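# Assemble the printed parts as the reference card shows

## Task

Join the printed parts into the assembly pictured on the reference card, and do it fast.

## Robot and tools

Robot: two arms, left_arm and right_arm, each ending in an identical five-finger right hand, so the hands are not mirror images. The reference card can be viewed with show_instructions (no arguments, moves nothing, no images).

Frames. The scene frame has its origin at table-top height midway between the arms' nominal bases: +z up, +x out over the table, left_arm on the +y side (image sides do not match these names). Real bases: left_arm at (+0.044, +0.678, +0.073) m, right_arm at (-0.022, -0.608, +0.073) m, each turned slightly about z. Every hand pose, velocity, offset and wrist-camera pose is in that arm's own base frame; fixed cameras and the table use the scene frame. The hand point sits 0.05 m in front of the palm and 0.15 m from the wrist flange along the fingers. Its +z runs along straight fingers, +y out of the palm, +x across the palm away from the thumb. Straight fingers extend about 0.06-0.07 m past it; a bracket on the little-finger side of the wrist can strike things, and with the fingers level the wrist may hang lower than the hand and touch the table first.

A motion row has 28 numbers, all in [-1, 1], always for both arms: left dx, dy, dz, rx, ry, rz, then left little, ring, middle, index, thumb_bend, thumb_turn, force_limit, speed; then the same 14 for the right arm. The six pose numbers are an offset, not a pose: measured from that arm's Hand target at the start of the action or move, along its base axes; 1.0 equals 0.6 m or 180 degrees, and rx, ry, rz form one rotation vector turning about the Hand target position. All rows in one action or one target list count from that same start, so repeating an offset in a new call moves further. Six zeros re-request the current Hand target. The six finger/thumb numbers are absolute targets: -1 open/straight (thumb_turn -1 beside the palm), +1 closed (thumb_turn +1 opposite the fingers). force_limit maps -1..+1 to about 0..10 N at the fingertip (0..15 N for the two thumb motors); speed rises from near zero at -1 to full at +0.48 and above (full travel 0.49 s). No number means 'unchanged': to keep a hand as it is, resend the eight numbers of its last executed row (or, if none yet, its hand_measured plus hand_force_limit and hand_speed). For a gentle grip close at speed -0.94 or below. With the thumb turned in, objects about 0.035-0.065 m thick (handles down to 0.025 m) can be held.

Tools:
- execute_actions: actions = list of actions, each a table of up to 15 rows (one per 1/30 s step; a short table repeats its last row). cameras optional; images come back only with an empty actions list or when named.
- move: target = one 28-number row or a list of up to 15 rows, offsets as above, all from the same starting Hand targets. speed in m/s, 0.002 to 3.2 (default 0.25), one value or one per target; rotation limited to twice that in rad/s. blend in m for rounding corners (0 = stop at each). stop_force in N, 4 to 120, ends an arm's path when its wrist sensor feels that push against the motion; unreliable for turning hands and for light loose objects; leave it out when pulling away from a contact. zero (only with stop_force) re-zeros first; blocking=false returns early and cannot combine with stop_force. Paths are straight, do not avoid obstacles, lag and overshoot more at speed, and end within 10 s. Do not route a path close to an arm's own base.
- wait: seconds 0 to 10, arms hold last command.
- stop: brakes a running move.
- zoom_image: camera (cam_head_left, cam_head_right, cam_high, cam_low, cam_left_wrist, cam_right_wrist) and region [x0, y0, x1, y1] in pixels, at most 504 each way.
- zero_wrist_force: arm = left_arm or right_arm.
- finished_scene: ends the scene permanently; the assembly must stay correct without the robot.

Results report, per arm, end_effector_position (m), end_effector_quat_wxyz, velocities, the Hand target (last commanded pose after clipping; the next offset counts from it), joint positions and torques, wrist force/torque along the hand axes plus the peak since last shown, and hand_measured, hand_stopped_by (moving, target, force, stalled, fault) and hand_load_n in the motor order above. A lost grip shows as hand_load_n dropping to about 0. A move adds a 'move:' line: done, off_target, moving, held or fault, plus limits such as paced or held. Orientation commands are clipped to 32 degrees from the measured one per step; a hand often rests short of its target, so send the remaining distance as a further offset.

Cautions: nothing may fall or be left off the table. Avoid hard hits and pushes: about 150 N outside force or a joint torque limit stops the arm for 10 s, and arms are stiff, so a target slightly beyond a firm contact can trigger it. Keep the arms and hands from pressing on each other; a clearance check may hold commands but does not guarantee no contact. Do not release moving parts, drop things from height, or overload fingers. Long holding or straining toward unreachable poses heats motors (MOTOR HOT from 70 °C, forced stop at 85 °C). Prefer smooth motions.

Each tool is called after "Emit:" as name([rows], argument=value, ...), one row to a line, values as JSON.

Reference images:

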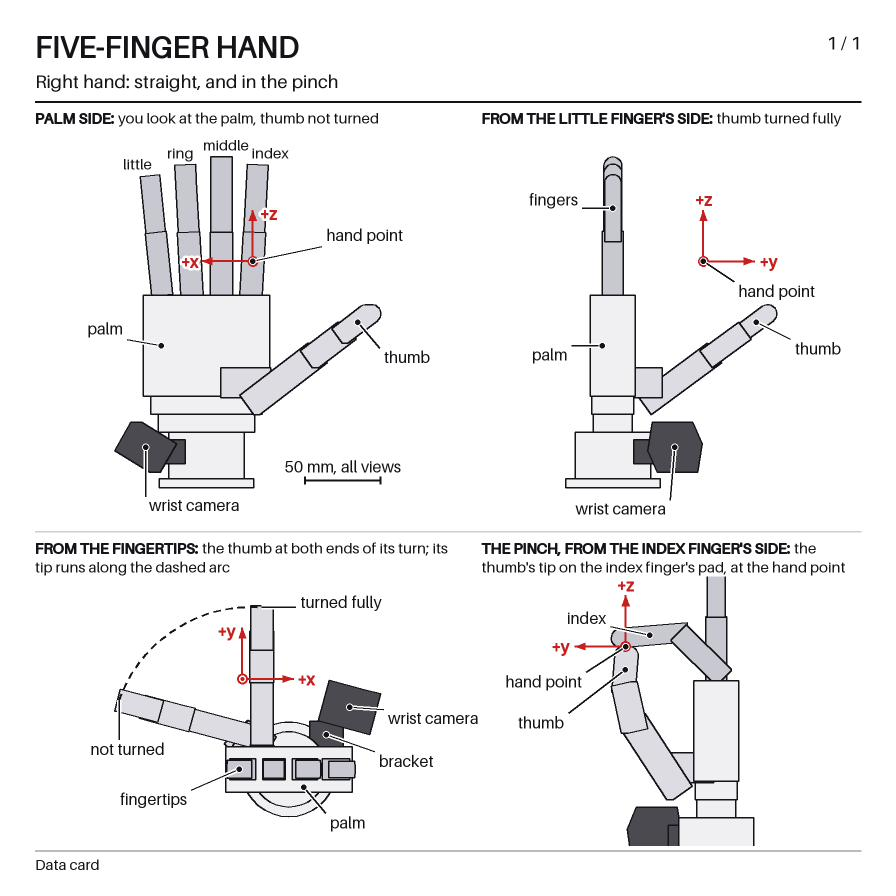

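## Session

Emit:
execute_actions(actions=[])

Emit:
show_instructions()

Scene clock: 0.00 s.
left_arm: end_effector_position=(+0.8162, -0.4982, +0.2470) hand_measured=(-1.000, -1.000, -1.000, -1.000, -1.000, -1.000) hand_load_n=(+0.0, +0.0, +0.0, +0.0, +0.0, +0.0) hand_stopped_by=(target, target, target, target, target, target) hand_force_limit=0.00 hand_speed=-0.80 end_effector_quat_wxyz=(+0.109, +0.724, +0.663, -0.159) | right_arm: end_effector_position=(+0.4279, +0.4378, +0.1317) hand_measured=(-1.000, -1.000, -1.000, -1.000, -1.000, -1.000) hand_load_n=(+0.0, +0.0, +0.0, +0.0, +0.0, +0.0) hand_stopped_by=(target, target, target, target, target, target) hand_force_limit=0.00 hand_speed=-0.80 end_effector_quat_wxyz=(-0.510, -0.070, +0.810, -0.281)
Joint positions: left_arm=[-0.641 -0.843 1.078 1.174 1.925 -0.581] | right_arm=[0.48 -0.695 1.517 1.989 1.674 -1.189]
Joint velocities: within noise
Joint torques (N m): no reading
Motor temperatures (°C): left_arm=[32 24 26 32 35 29] | right_arm=[26 30 29 36 33 31]
Wrist force (N): no reading
Wrist torque (N m): no reading
Wrist force, peak (N): no reading
Hand target: left_arm +0.8162, -0.4982, +0.2470; +0.109, +0.724, +0.663, -0.159 | right_arm +0.4279, +0.4378, +0.1317; -0.510, -0.070, +0.810, -0.281

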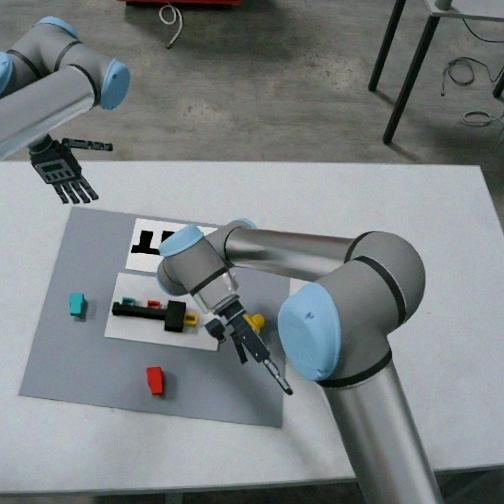

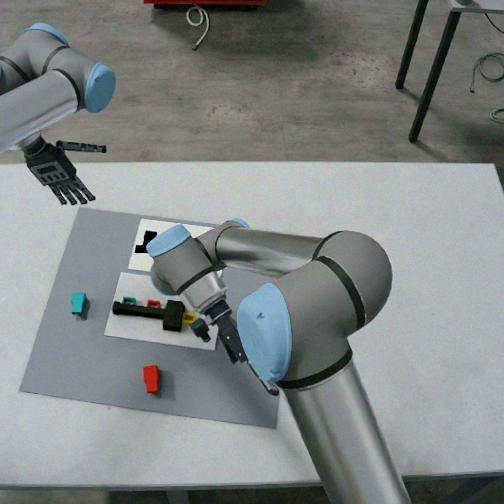

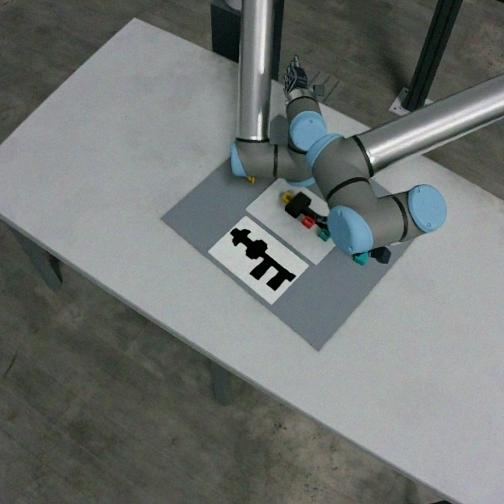

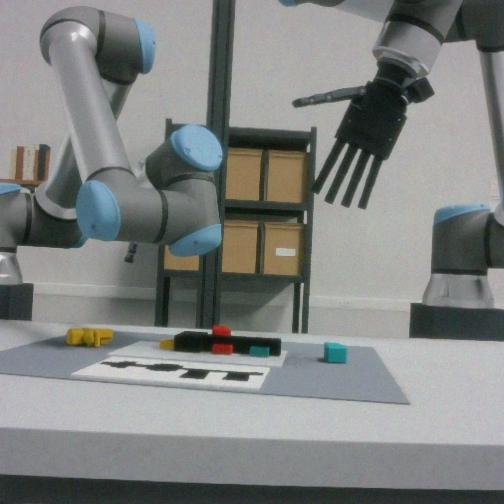

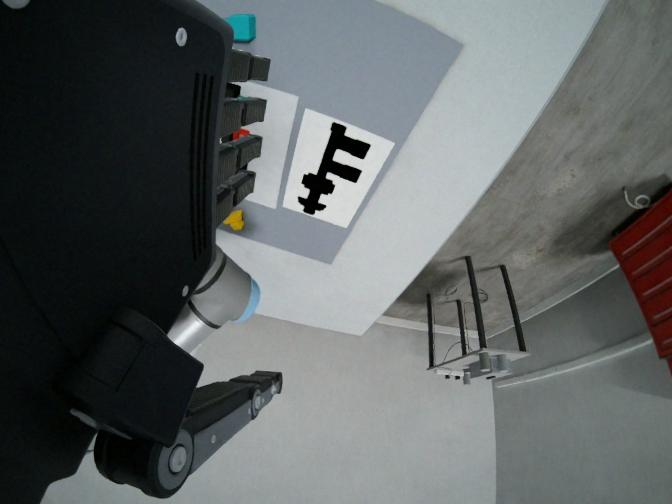

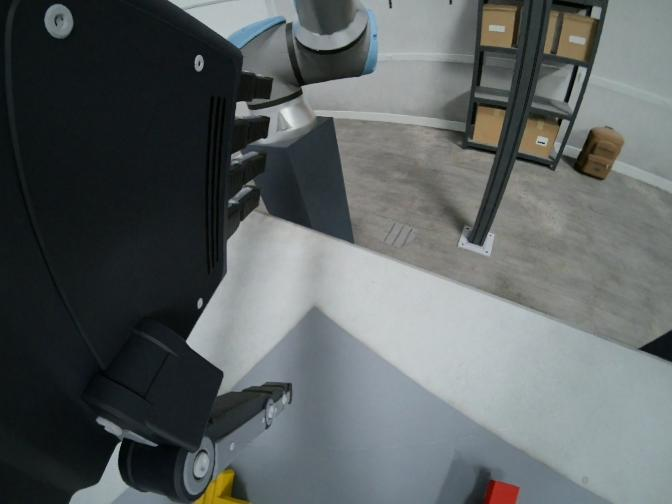

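Reference images for this scene: FIVE-FINGER HAND page 1.

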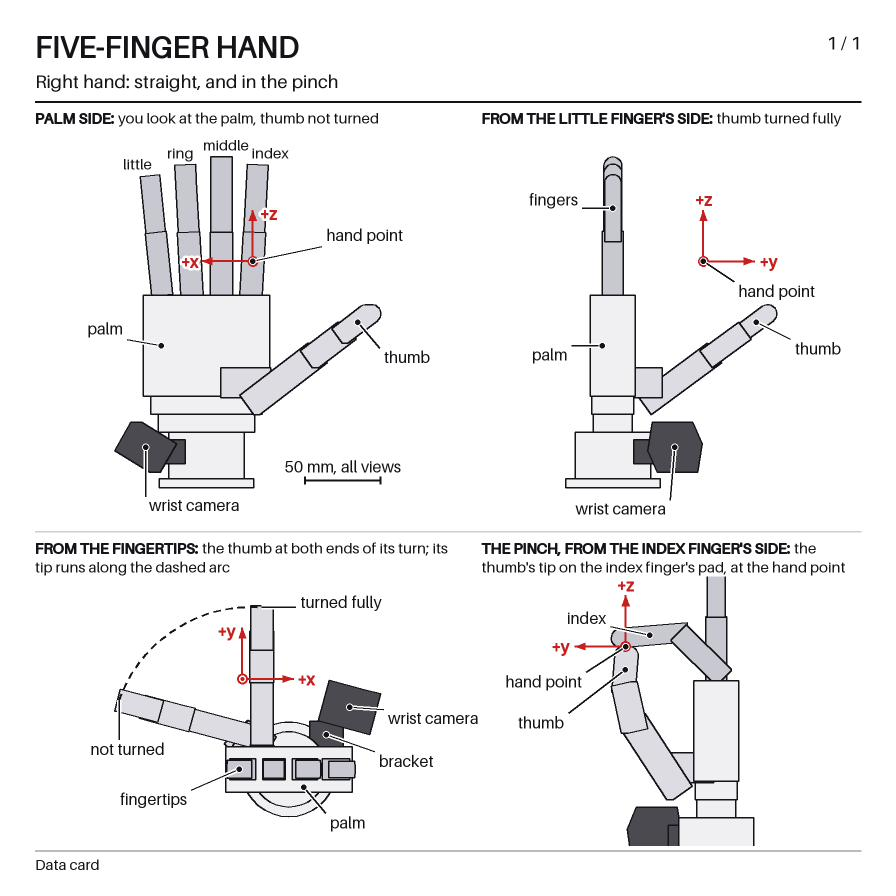

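Emit:
zoom_image(camera="cam_head_left", region=[40, 190, 300, 430])

Emit:
zoom_image(camera="cam_high", region=[190, 160, 400, 340])

Emit:
zoom_image(camera="cam_low", region=[50, 310, 370, 400])

Emit:
zoom_image(camera="cam_left_wrist", region=[200, 0, 460, 260])

Scaled by 1.938 from the camera's 504x504 image, which has a finer 720x720 frame.

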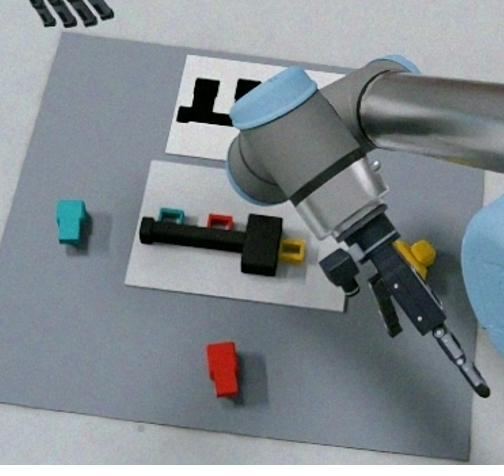

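Scaled by 2.400 from the camera's 504x504 image, which has a finer 720x720 frame.

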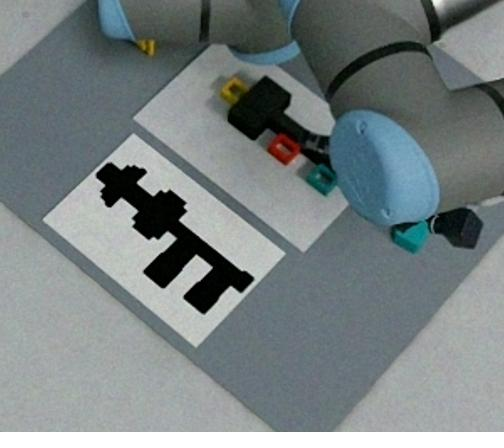

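Scaled by 1.575 from the camera's 504x504 image, which has a finer 720x720 frame.

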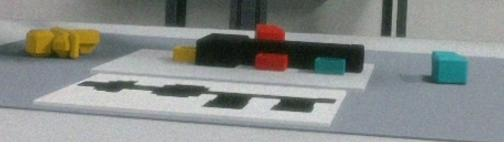

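Scaled by 1.938 from the camera's 672x504 image, which has a finer 960x720 frame.

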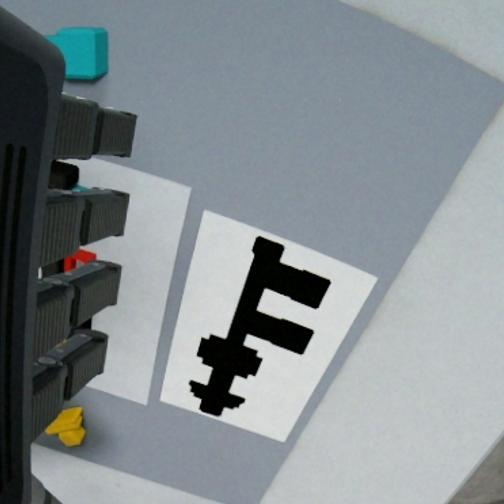

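Emit:
move(target=[-0.05, 0.25, 0.25, 0, 0, 0, -1, -1, -1, -1, -1, -1, 0, -0.8, -0.1, -0.45, 0.4, 0, 0, 0, -1, -1, -1, -1, -1, -1, 0, -0.8], speed=0.4, cameras=["all"])

Scene clock: 293.10 s.
left_arm: end_effector_position=(+0.7861, -0.3481, +0.3971) hand_measured=(-1.000, -1.000, -1.000, -1.000, -1.000, -1.000) hand_load_n=(+0.0, +0.0, +0.0, +0.0, +0.0, +0.0) hand_stopped_by=(target, target, target, target, target, target) hand_force_limit=0.00 hand_speed=-0.80 end_effector_quat_wxyz=(+0.109, +0.724, +0.663, -0.159) | right_arm: end_effector_position=(+0.3678, +0.1679, +0.3716) hand_measured=(-1.000, -1.000, -1.000, -1.000, -1.000, -1.000) hand_load_n=(+0.0, +0.0, +0.0, +0.0, +0.0, +0.0) hand_stopped_by=(target, target, target, target, target, target) hand_force_limit=0.00 hand_speed=-0.80 end_effector_quat_wxyz=(-0.510, -0.070, +0.810, -0.280)
Joint positions: left_arm=[-0.504 -1.035 1.137 1.358 1.943 -0.436] | right_arm=[0.148 -1.209 1.886 2.104 1.987 -1.305]
Joint torques (N m): left_arm=[-15.31 -69.57 -46.99 1.47 1.5 -2.55] | right_arm=[-9.05 -70.33 -48.33 0.53 0.2 1.41]
Wrist force (N): left_arm=[-0.1 0.1 -0.4] | right_arm=[-0.5 -0.1 -0.3]
Wrist torque (N m): left_arm=[0.06 0.01 0.02] | right_arm=[-0.05 0.09 -0.23]
Wrist force, peak (N): left_arm=[0.6 -0.3 -2.2] | right_arm=[-1.4 2.6 -1.3]
Hand target: left_arm +0.7862, -0.3482, +0.3970; +0.109, +0.724, +0.663, -0.159 | right_arm +0.3679, +0.1678, +0.3717; -0.510, -0.070, +0.810, -0.281
Off the commanded pose: left_arm 0.000 m, 0 deg | right_arm 0.000 m, 0 deg.
move: done
camera_calibration:
cam_left_wrist: T_world_to_cam=[[0.978423, 0.142283, -0.149815, -0.660392], [0.204915, -0.575492, 0.791718, -0.682366], [0.0264305, -0.805335, -0.592231, 0.0427515], [0, 0, 0, 1]] pos_world=[0.78484, -0.264305, 0.466624]
cam_right_wrist: T_world_to_cam=[[-0.505183, 0.848785, -0.156061, 0.10062], [0.701381, 0.298436, -0.647302, -0.0671296], [-0.502846, -0.436464, -0.746086, 0.653566], [0, 0, 0, 1]] pos_world=[0.426558, 0.219887, 0.459866]

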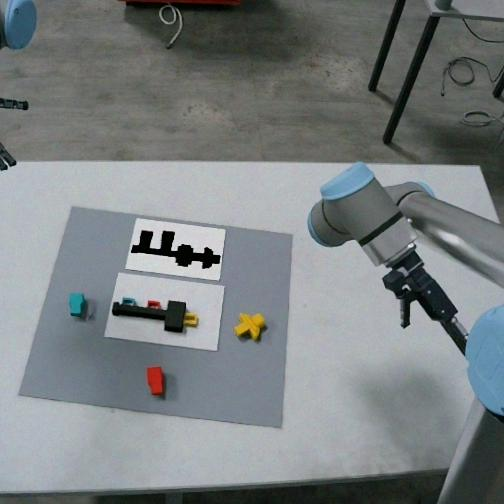

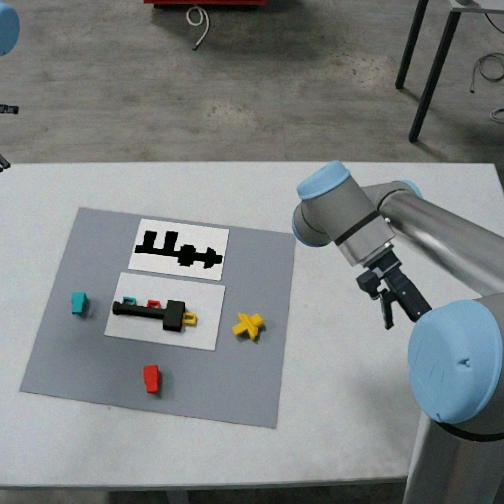

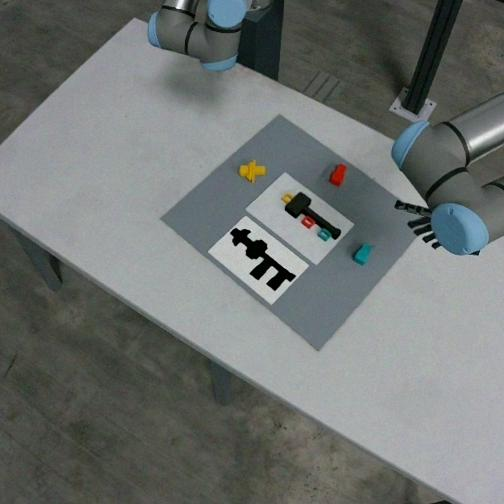

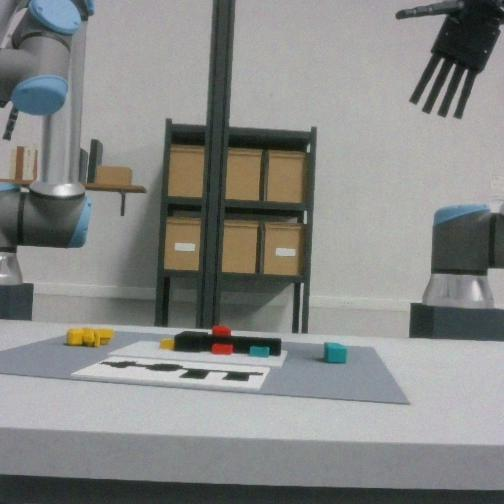

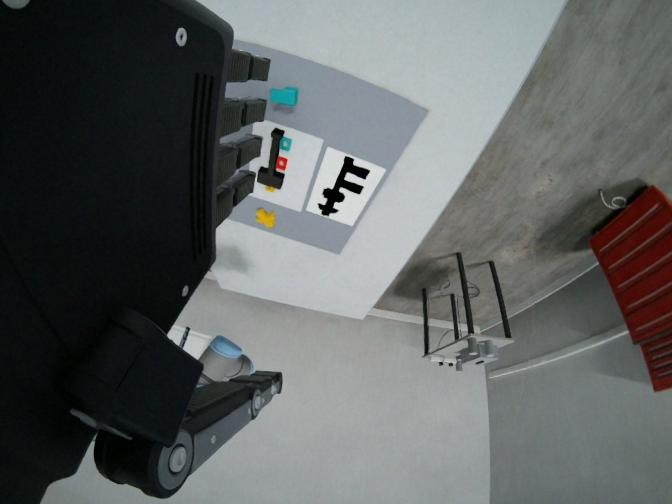

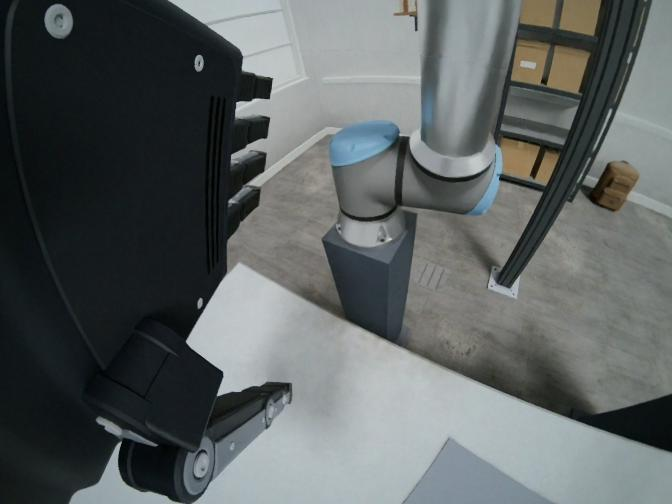

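Emit:
zoom_image(camera="cam_head_left", region=[50, 270, 290, 410])

Emit:
zoom_image(camera="cam_head_right", region=[50, 270, 290, 410])

Emit:
zoom_image(camera="cam_head_left", region=[90, 205, 250, 360])

Emit:
zoom_image(camera="cam_high", region=[225, 145, 385, 275])

Emit:
zoom_image(camera="cam_low", region=[50, 310, 370, 400])

Emit:
zoom_image(camera="cam_left_wrist", region=[220, 60, 400, 240])

Scaled by 2.100 from the camera's 504x504 image, which has a finer 720x720 frame.

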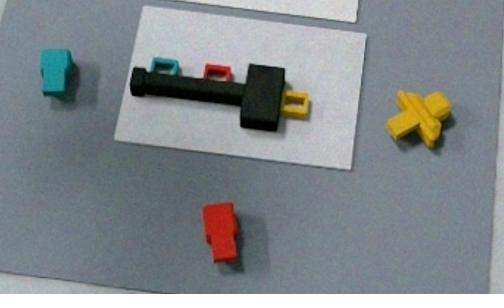

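Scaled by 2.100 from the camera's 504x504 image, which has a finer 720x720 frame.

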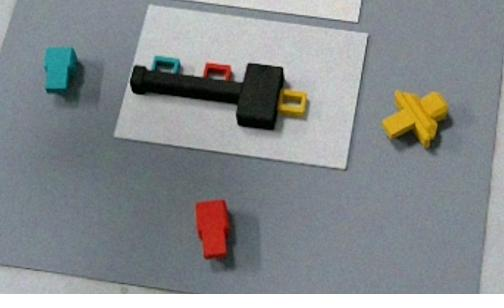

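Scaled by 3.150 from the camera's 504x504 image, which has a finer 720x720 frame.

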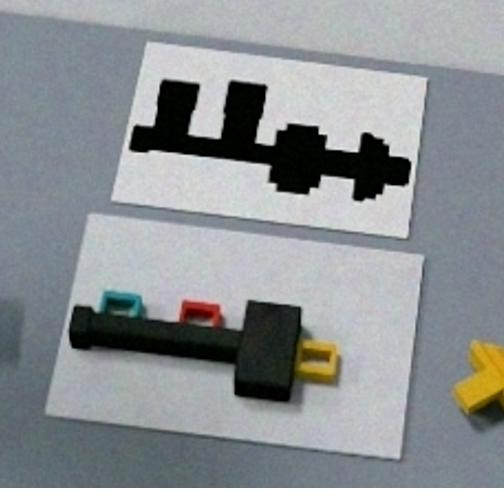

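Scaled by 3.150 from the camera's 504x504 image, which has a finer 720x720 frame.

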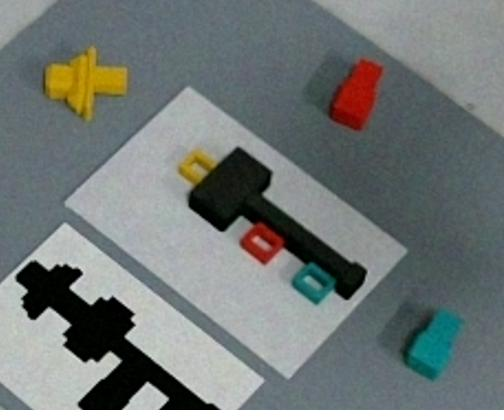

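Scaled by 1.575 from the camera's 504x504 image, which has a finer 720x720 frame.

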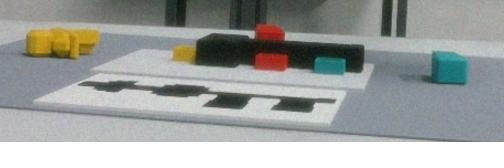

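Scaled by 2.800 from the camera's 672x504 image, which has a finer 960x720 frame.

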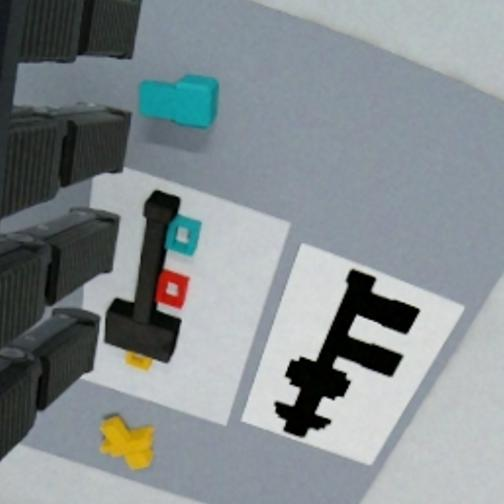

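Emit:
move([
  [-0.16, -0.067, -0.26, 0, 0, 0, -1, -1, -1, -1, -1, -1, 0, -0.8, 0.087, -0.08, 0.014, 0.3172, -0.2467, 0.1764, -1, -1, -1, -1, -1, -1, 0, -0.8],
  [-0.3167, -0.1333, -0.5167, 0, 0, 0, -1, -1, -1, -1, -1, -1, 0, -0.8, 0.3185, 0.052, -0.4995, 0.2639, -0.3346, 0.6876, -1, -1, -1, -1, -1, -1, 0, -0.8],
], speed=0.5, blend=0.05, cameras=["all"])

Scene clock: 551.13 s.
left_arm: end_effector_position=(+0.5961, -0.4282, +0.0869) hand_measured=(-1.000, -1.000, -1.000, -1.000, -1.000, -1.000) hand_load_n=(+0.0, +0.0, +0.0, +0.0, +0.0, +0.0) hand_stopped_by=(target, target, target, target, target, target) hand_force_limit=0.00 hand_speed=-0.80 end_effector_quat_wxyz=(+0.109, +0.724, +0.663, -0.159) | right_arm: end_effector_position=(+0.5589, +0.1989, +0.0719) hand_measured=(-1.000, -1.000, -1.000, -1.000, -1.000, -1.000) hand_load_n=(+0.0, +0.0, +0.0, +0.0, +0.0, +0.0) hand_stopped_by=(target, target, target, target, target, target) hand_force_limit=0.00 hand_speed=-0.80 end_effector_quat_wxyz=(-0.419, +0.727, -0.472, +0.272)
Joint positions: left_arm=[-0.762 -1.075 1.778 0.664 1.902 -0.709] | right_arm=[-0.227 -1.476 2.342 -0.239 1.023 -3.503]
Joint torques (N m): left_arm=[13.58 -89.42 -37.37 7.3 0.87 2.86] | right_arm=[13.94 -24.98 -43.04 -2.53 -3.07 -0.99]
Wrist force (N): left_arm=[0.1 0.5 -0.6] | right_arm=[-0.6 -0.6 -0.4]
Wrist torque (N m): left_arm=[0.12 -0.03 0.02] | right_arm=[-0.07 0.08 -0.35]
Wrist force, peak (N): left_arm=[-0.1 0.3 -1.6] | right_arm=[0.6 -0.7 -1.4]
Hand target: left_arm +0.5961, -0.4281, +0.0870; +0.109, +0.724, +0.663, -0.159 | right_arm +0.5590, +0.1990, +0.0720; -0.419, +0.727, -0.472, +0.272
Off the commanded pose: left_arm 0.000 m, 0 deg | right_arm 0.000 m, 0 deg.
move: done
camera_calibration:
cam_left_wrist: T_world_to_cam=[[0.978429, 0.142165, -0.149886, -0.509502], [0.204911, -0.575748, 0.791534, -0.443973], [0.0262322, -0.805173, -0.59246, -0.200232], [0, 0, 0, 1]] pos_world=[0.59474, -0.344405, 0.156423]
cam_right_wrist: T_world_to_cam=[[-0.340709, -0.424359, -0.83895, 0.334415], [-0.835578, 0.545712, 0.0633068, 0.354332], [0.43096, 0.722577, -0.540514, -0.227693], [0, 0, 0, 1]] pos_world=[0.508137, 0.113074, 0.135055]

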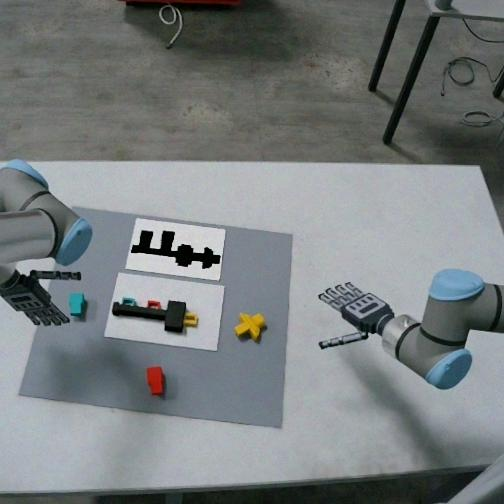

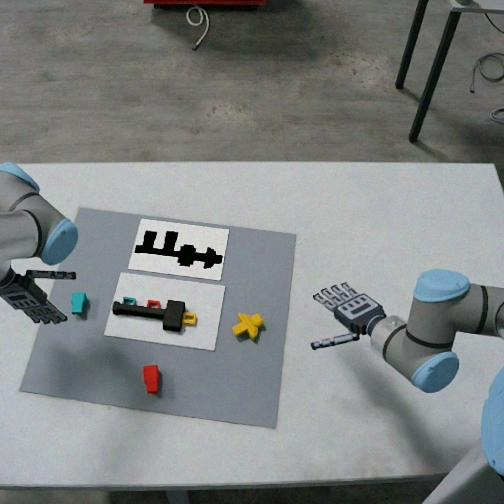

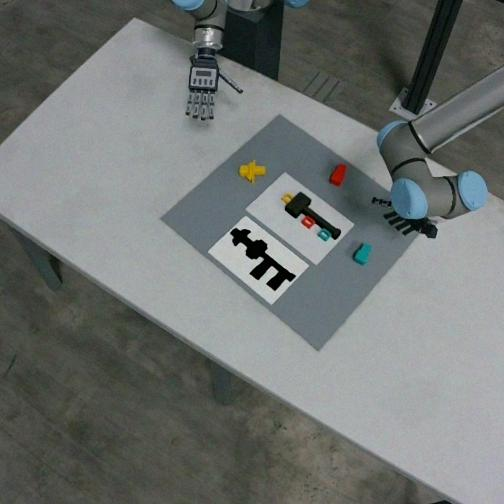

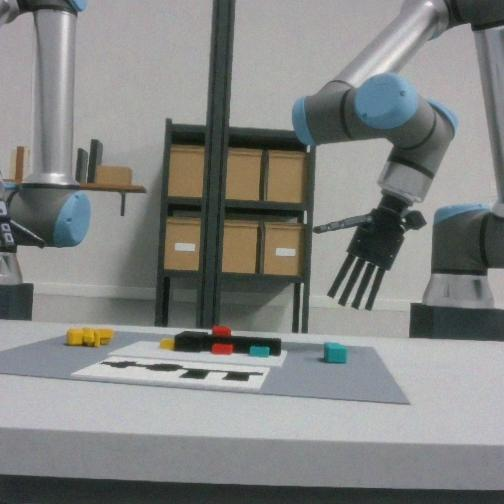

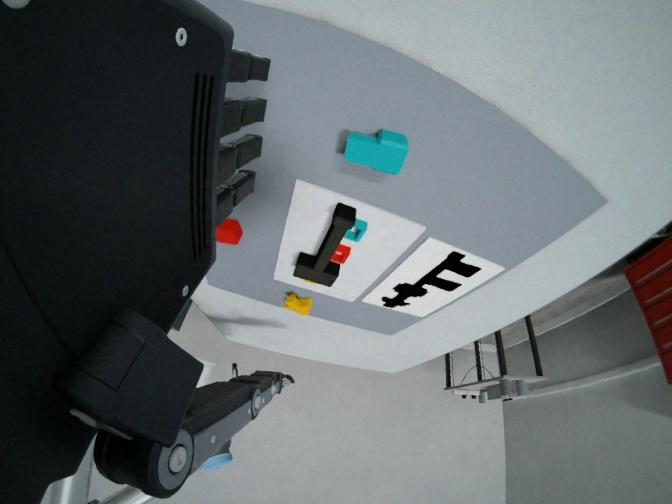

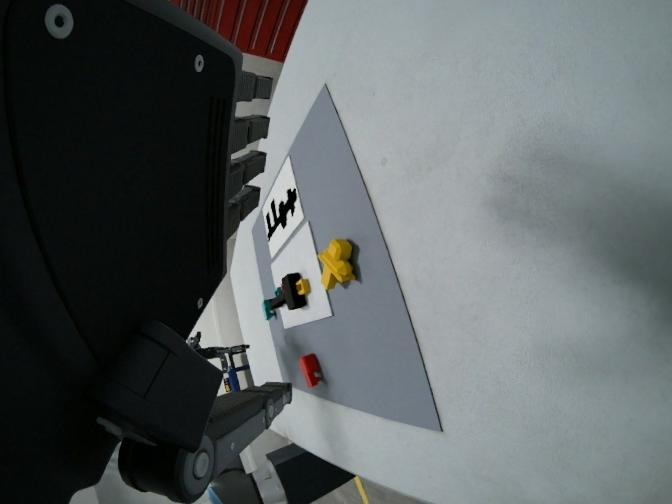

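Emit:
zoom_image(camera="cam_left_wrist", region=[250, 110, 430, 320])

Emit:
zoom_image(camera="cam_right_wrist", region=[240, 210, 390, 400])

Emit:
zoom_image(camera="cam_left_wrist", region=[280, 195, 400, 315])

Emit:
zoom_image(camera="cam_left_wrist", region=[330, 115, 430, 190])

Scaled by 2.400 from the camera's 672x504 image, which has a finer 960x720 frame.

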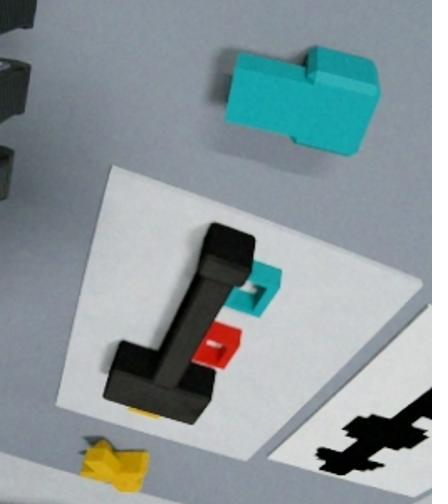

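Scaled by 2.653 from the camera's 672x504 image, which has a finer 960x720 frame.

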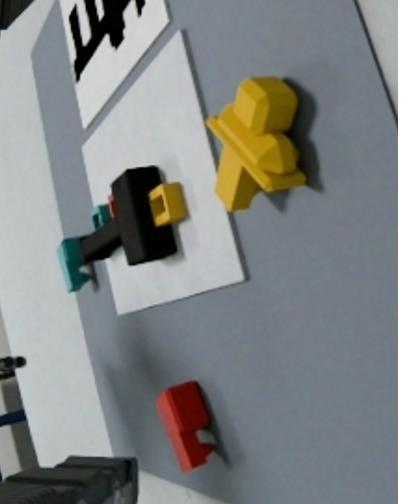

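Scaled by 4.200 from the camera's 672x504 image, which has a finer 960x720 frame.

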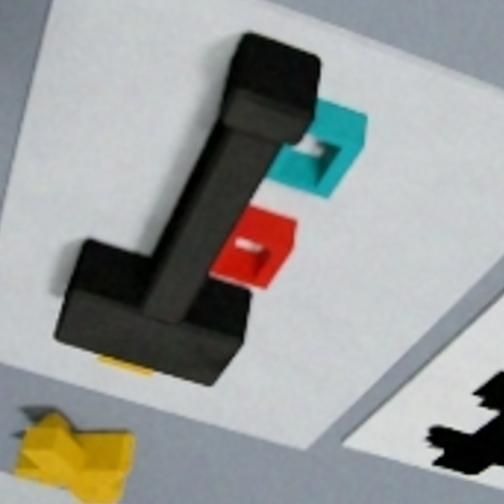

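Scaled by 5.040 from the camera's 672x504 image, which has a finer 960x720 frame.

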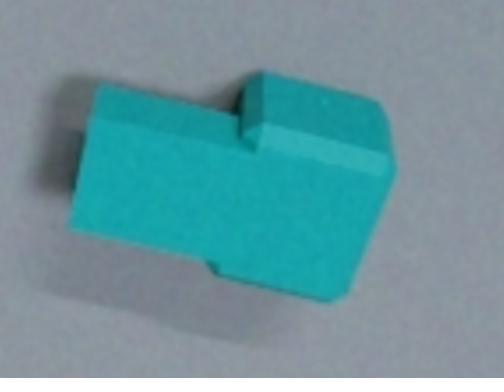

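Emit:
zoom_image(camera="cam_low", region=[310, 325, 360, 375])

Emit:
zoom_image(camera="cam_low", region=[50, 310, 130, 370])

Emit:
zoom_image(camera="cam_right_wrist", region=[290, 335, 340, 400])

Emit:
zoom_image(camera="cam_right_wrist", region=[260, 225, 370, 325])

Emit:
zoom_image(camera="cam_low", region=[160, 315, 300, 375])

Scaled by 10.080 from the camera's 504x504 image, which has a finer 720x720 frame.

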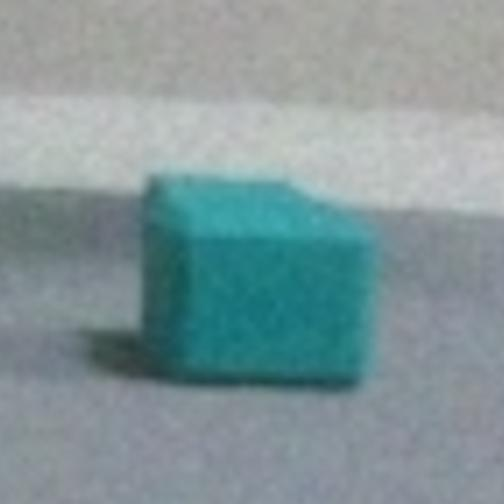

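Scaled by 6.300 from the camera's 504x504 image, which has a finer 720x720 frame.

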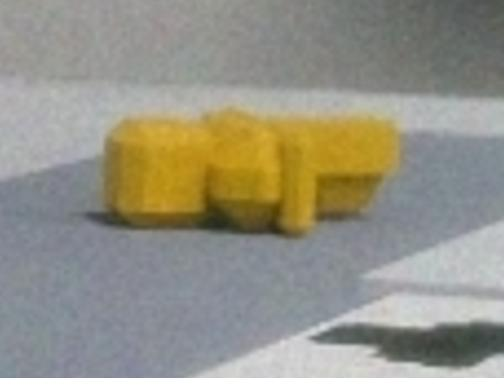

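Scaled by 7.754 from the camera's 672x504 image, which has a finer 960x720 frame.

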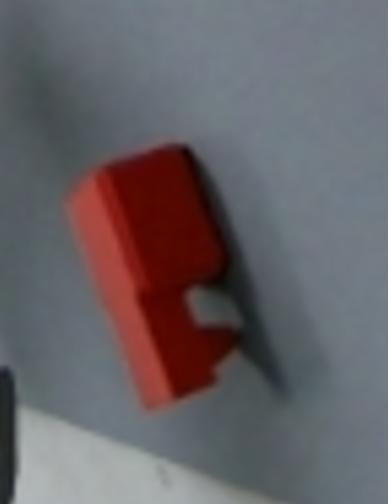

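Scaled by 4.582 from the camera's 672x504 image, which has a finer 960x720 frame.

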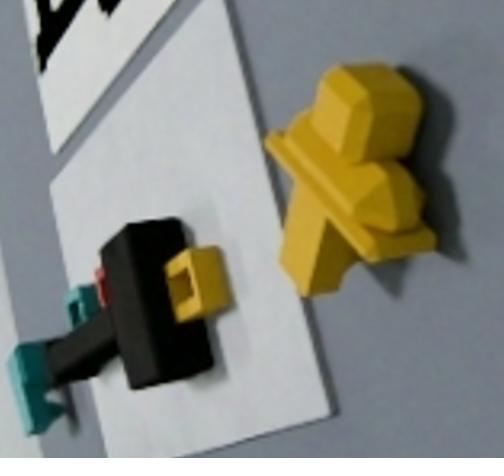

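Scaled by 3.600 from the camera's 504x504 image, which has a finer 720x720 frame.

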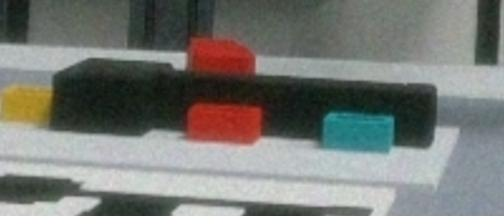

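Emit:
zoom_image(camera="cam_head_left", region=[60, 280, 130, 330])

Emit:
zoom_image(camera="cam_head_right", region=[60, 280, 130, 330])

Emit:
zoom_image(camera="cam_head_left", region=[130, 355, 180, 405])

Emit:
zoom_image(camera="cam_head_right", region=[130, 355, 180, 405])

Emit:
zoom_image(camera="cam_head_left", region=[105, 285, 205, 345])

Emit:
zoom_image(camera="cam_head_right", region=[105, 285, 205, 345])

Emit:
zoom_image(camera="cam_head_left", region=[225, 300, 275, 350])

Emit:
zoom_image(camera="cam_head_right", region=[225, 300, 275, 350])

Scaled by 7.200 from the camera's 504x504 image, which has a finer 720x720 frame.

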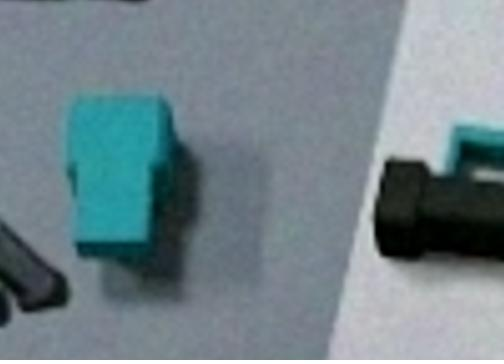

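Scaled by 7.200 from the camera's 504x504 image, which has a finer 720x720 frame.

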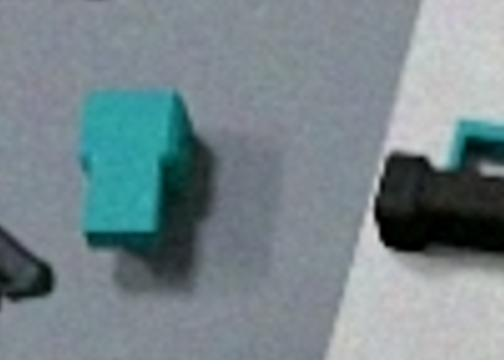

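Scaled by 10.080 from the camera's 504x504 image, which has a finer 720x720 frame.

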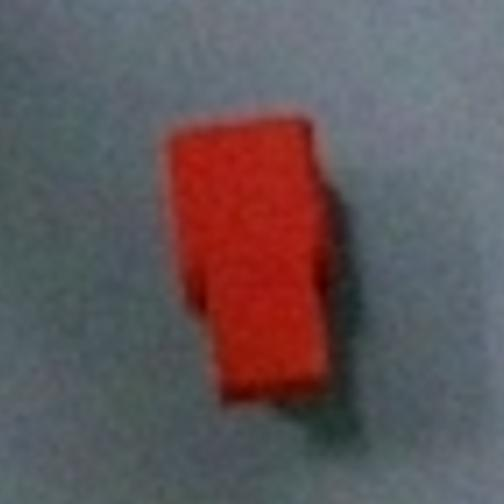

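Scaled by 10.080 from the camera's 504x504 image, which has a finer 720x720 frame.

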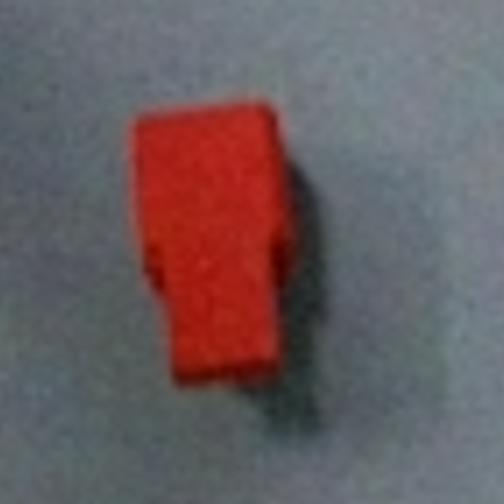

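Scaled by 5.040 from the camera's 504x504 image, which has a finer 720x720 frame.

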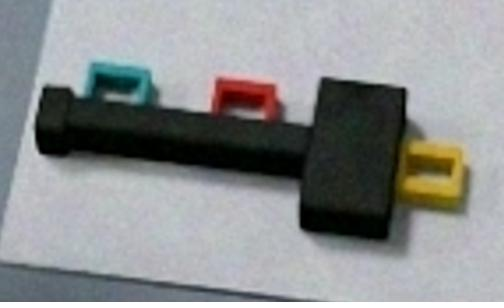

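Scaled by 5.040 from the camera's 504x504 image, which has a finer 720x720 frame.

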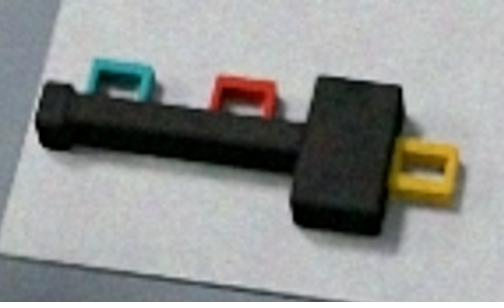

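Scaled by 10.080 from the camera's 504x504 image, which has a finer 720x720 frame.

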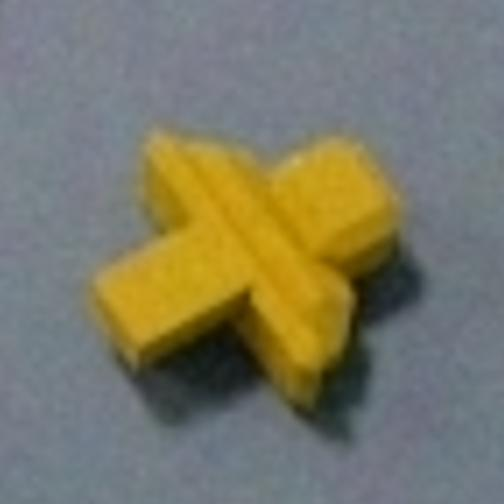

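Scaled by 10.080 from the camera's 504x504 image, which has a finer 720x720 frame.

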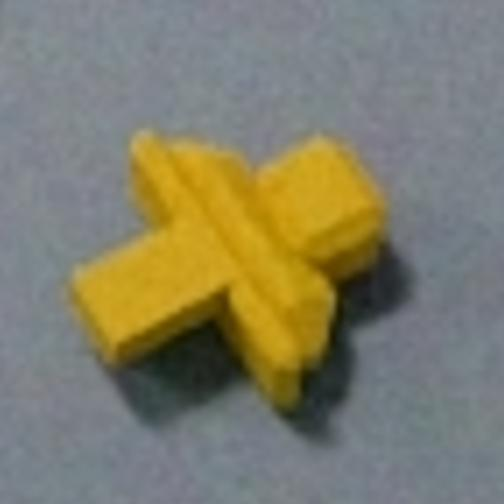

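Emit:
move(target=[0, 0, 0, 0, 0, 0, -1, -1, -1, -1, -1, -1, 0, -0.8, 0.1657, 0.291, -0.0417, 0, 0, 0.0156, -1, -1, -0.4, -0.4, -0.8, 1, 0, 0], speed=0.25, cameras=["all"])

Scene clock: 934.80 s.
left_arm: end_effector_position=(+0.5961, -0.4281, +0.0870) hand_measured=(-1.000, -1.000, -1.000, -1.000, -1.000, -1.000) hand_load_n=(+0.0, +0.0, +0.0, +0.0, +0.0, +0.0) hand_stopped_by=(target, target, target, target, target, target) hand_force_limit=0.00 hand_speed=-0.80 end_effector_quat_wxyz=(+0.109, +0.724, +0.663, -0.159) | right_arm: end_effector_position=(+0.6584, +0.3735, +0.0469) hand_measured=(-1.000, -1.000, -0.400, -0.400, -0.800, +1.000) hand_load_n=(+0.0, +0.0, +0.0, +0.0, +0.0, +0.0) hand_stopped_by=(target, target, target, target, target, target) hand_force_limit=0.00 hand_speed=0.00 end_effector_quat_wxyz=(-0.425, +0.738, -0.454, +0.262)
Joint positions: left_arm=[-0.762 -1.075 1.778 0.664 1.902 -0.709] | right_arm=[0.159 -1.23 2.063 -0.287 1.305 -3.3]
Joint torques (N m): left_arm=[12.5 -92.98 -38.25 7.09 4.92 2.71] | right_arm=[17.41 -44.51 -30.22 -2.25 -1.46 -1]
Wrist force (N): left_arm=[0.0 0.4 -0.4] | right_arm=[-0.4 0.2 -0.6]
Wrist torque (N m): left_arm=[0.09 -0.02 0.00] | right_arm=[0.09 0.09 0.00]
Wrist force, peak (N): left_arm=[0.0 0.8 -0.9] | right_arm=[-2.1 -0.7 1.3]
Hand target: left_arm +0.5961, -0.4281, +0.0870; +0.109, +0.724, +0.663, -0.159 | right_arm +0.6584, +0.3736, +0.0469; -0.425, +0.738, -0.454, +0.262
Off the commanded pose: left_arm 0.000 m, 0 deg | right_arm 0.000 m, 0 deg.
move: done
camera_calibration:
cam_left_wrist: T_world_to_cam=[[0.978427, 0.14222, -0.149845, -0.509572], [0.204907, -0.575621, 0.791627, -0.444041], [0.0263313, -0.805254, -0.592345, -0.20028], [0, 0, 0, 1]] pos_world=[0.59484, -0.344405, 0.156523]
cam_right_wrist: T_world_to_cam=[[-0.319346, -0.440637, -0.838962, 0.413498], [-0.86143, 0.503926, 0.0632276, 0.37641], [0.394914, 0.742898, -0.540505, -0.393992], [0, 0, 0, 1]] pos_world=[0.611892, 0.285216, 0.110155]

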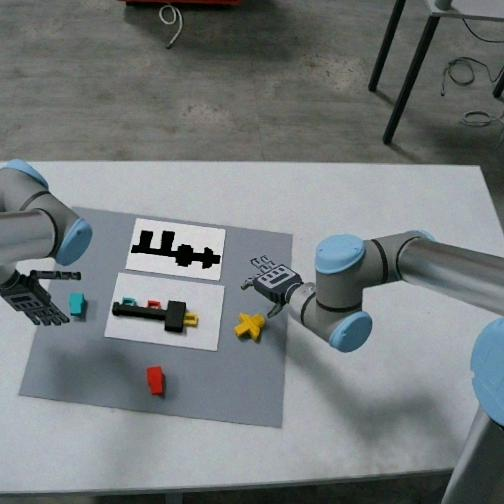

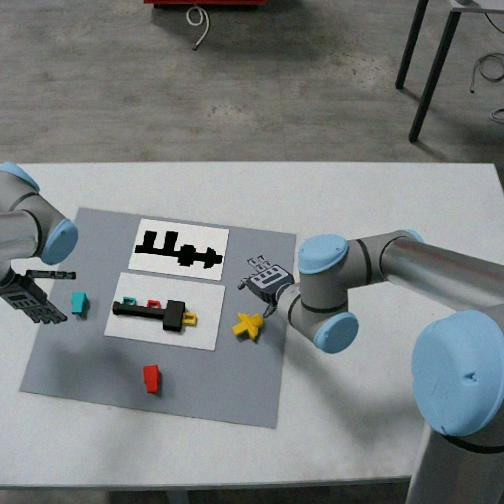

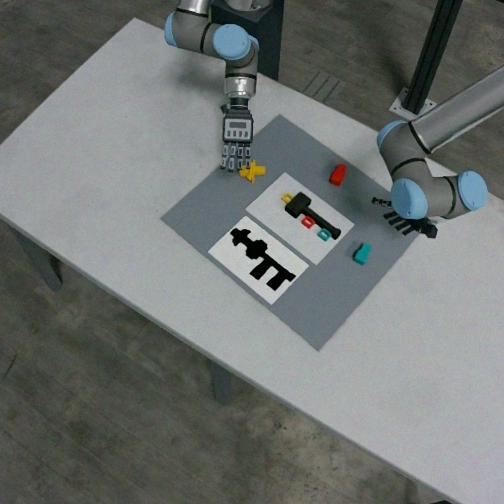

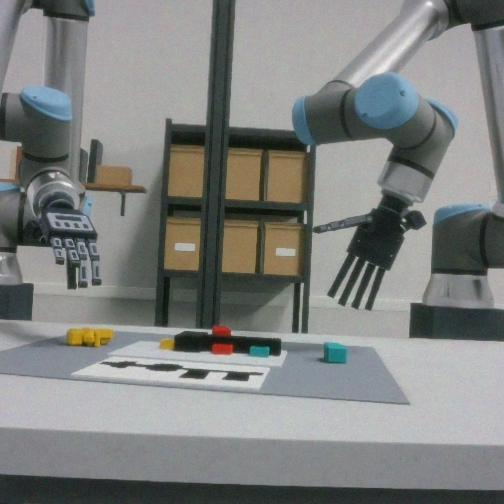

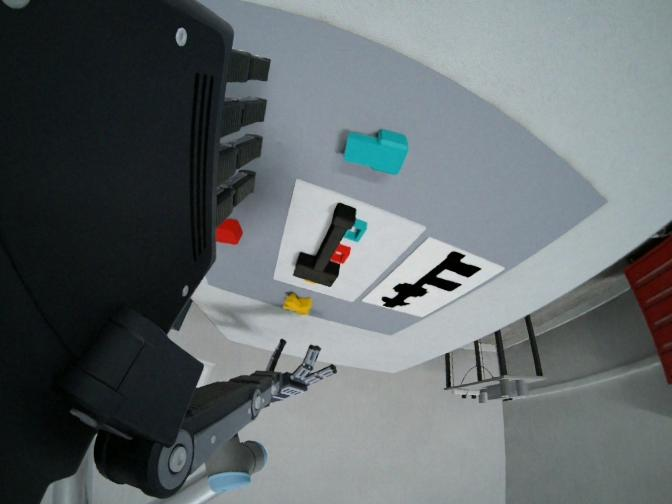

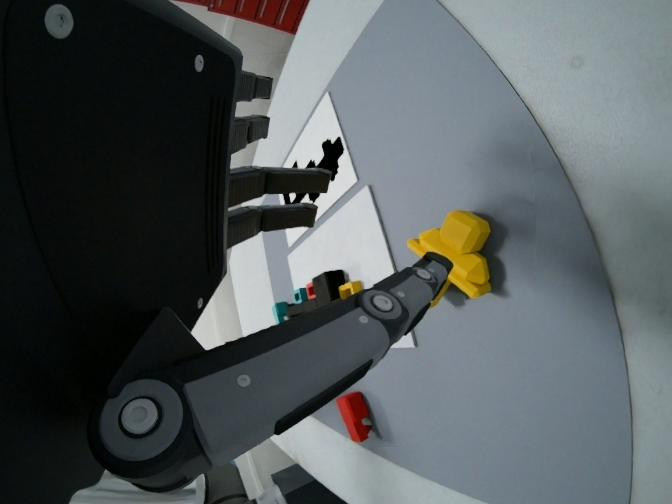

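Emit:
zoom_image(camera="cam_right_wrist", region=[380, 180, 520, 320])

Emit:
zoom_image(camera="cam_head_left", region=[225, 245, 305, 355])

Emit:
zoom_image(camera="cam_low", region=[20, 200, 140, 360])

Scaled by 3.600 from the camera's 672x504 image, which has a finer 960x720 frame.

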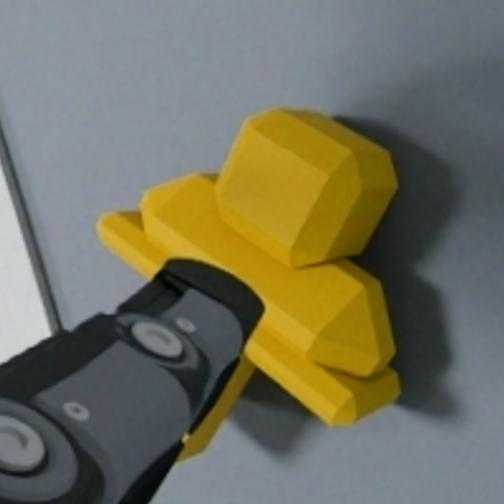

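Scaled by 4.582 from the camera's 504x504 image, which has a finer 720x720 frame.

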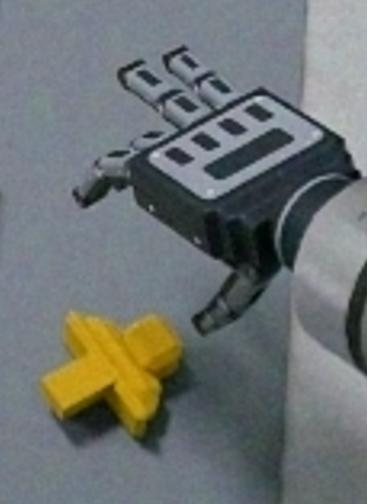

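Scaled by 3.150 from the camera's 504x504 image, which has a finer 720x720 frame.

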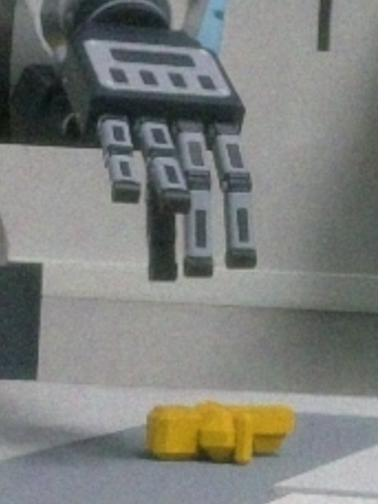

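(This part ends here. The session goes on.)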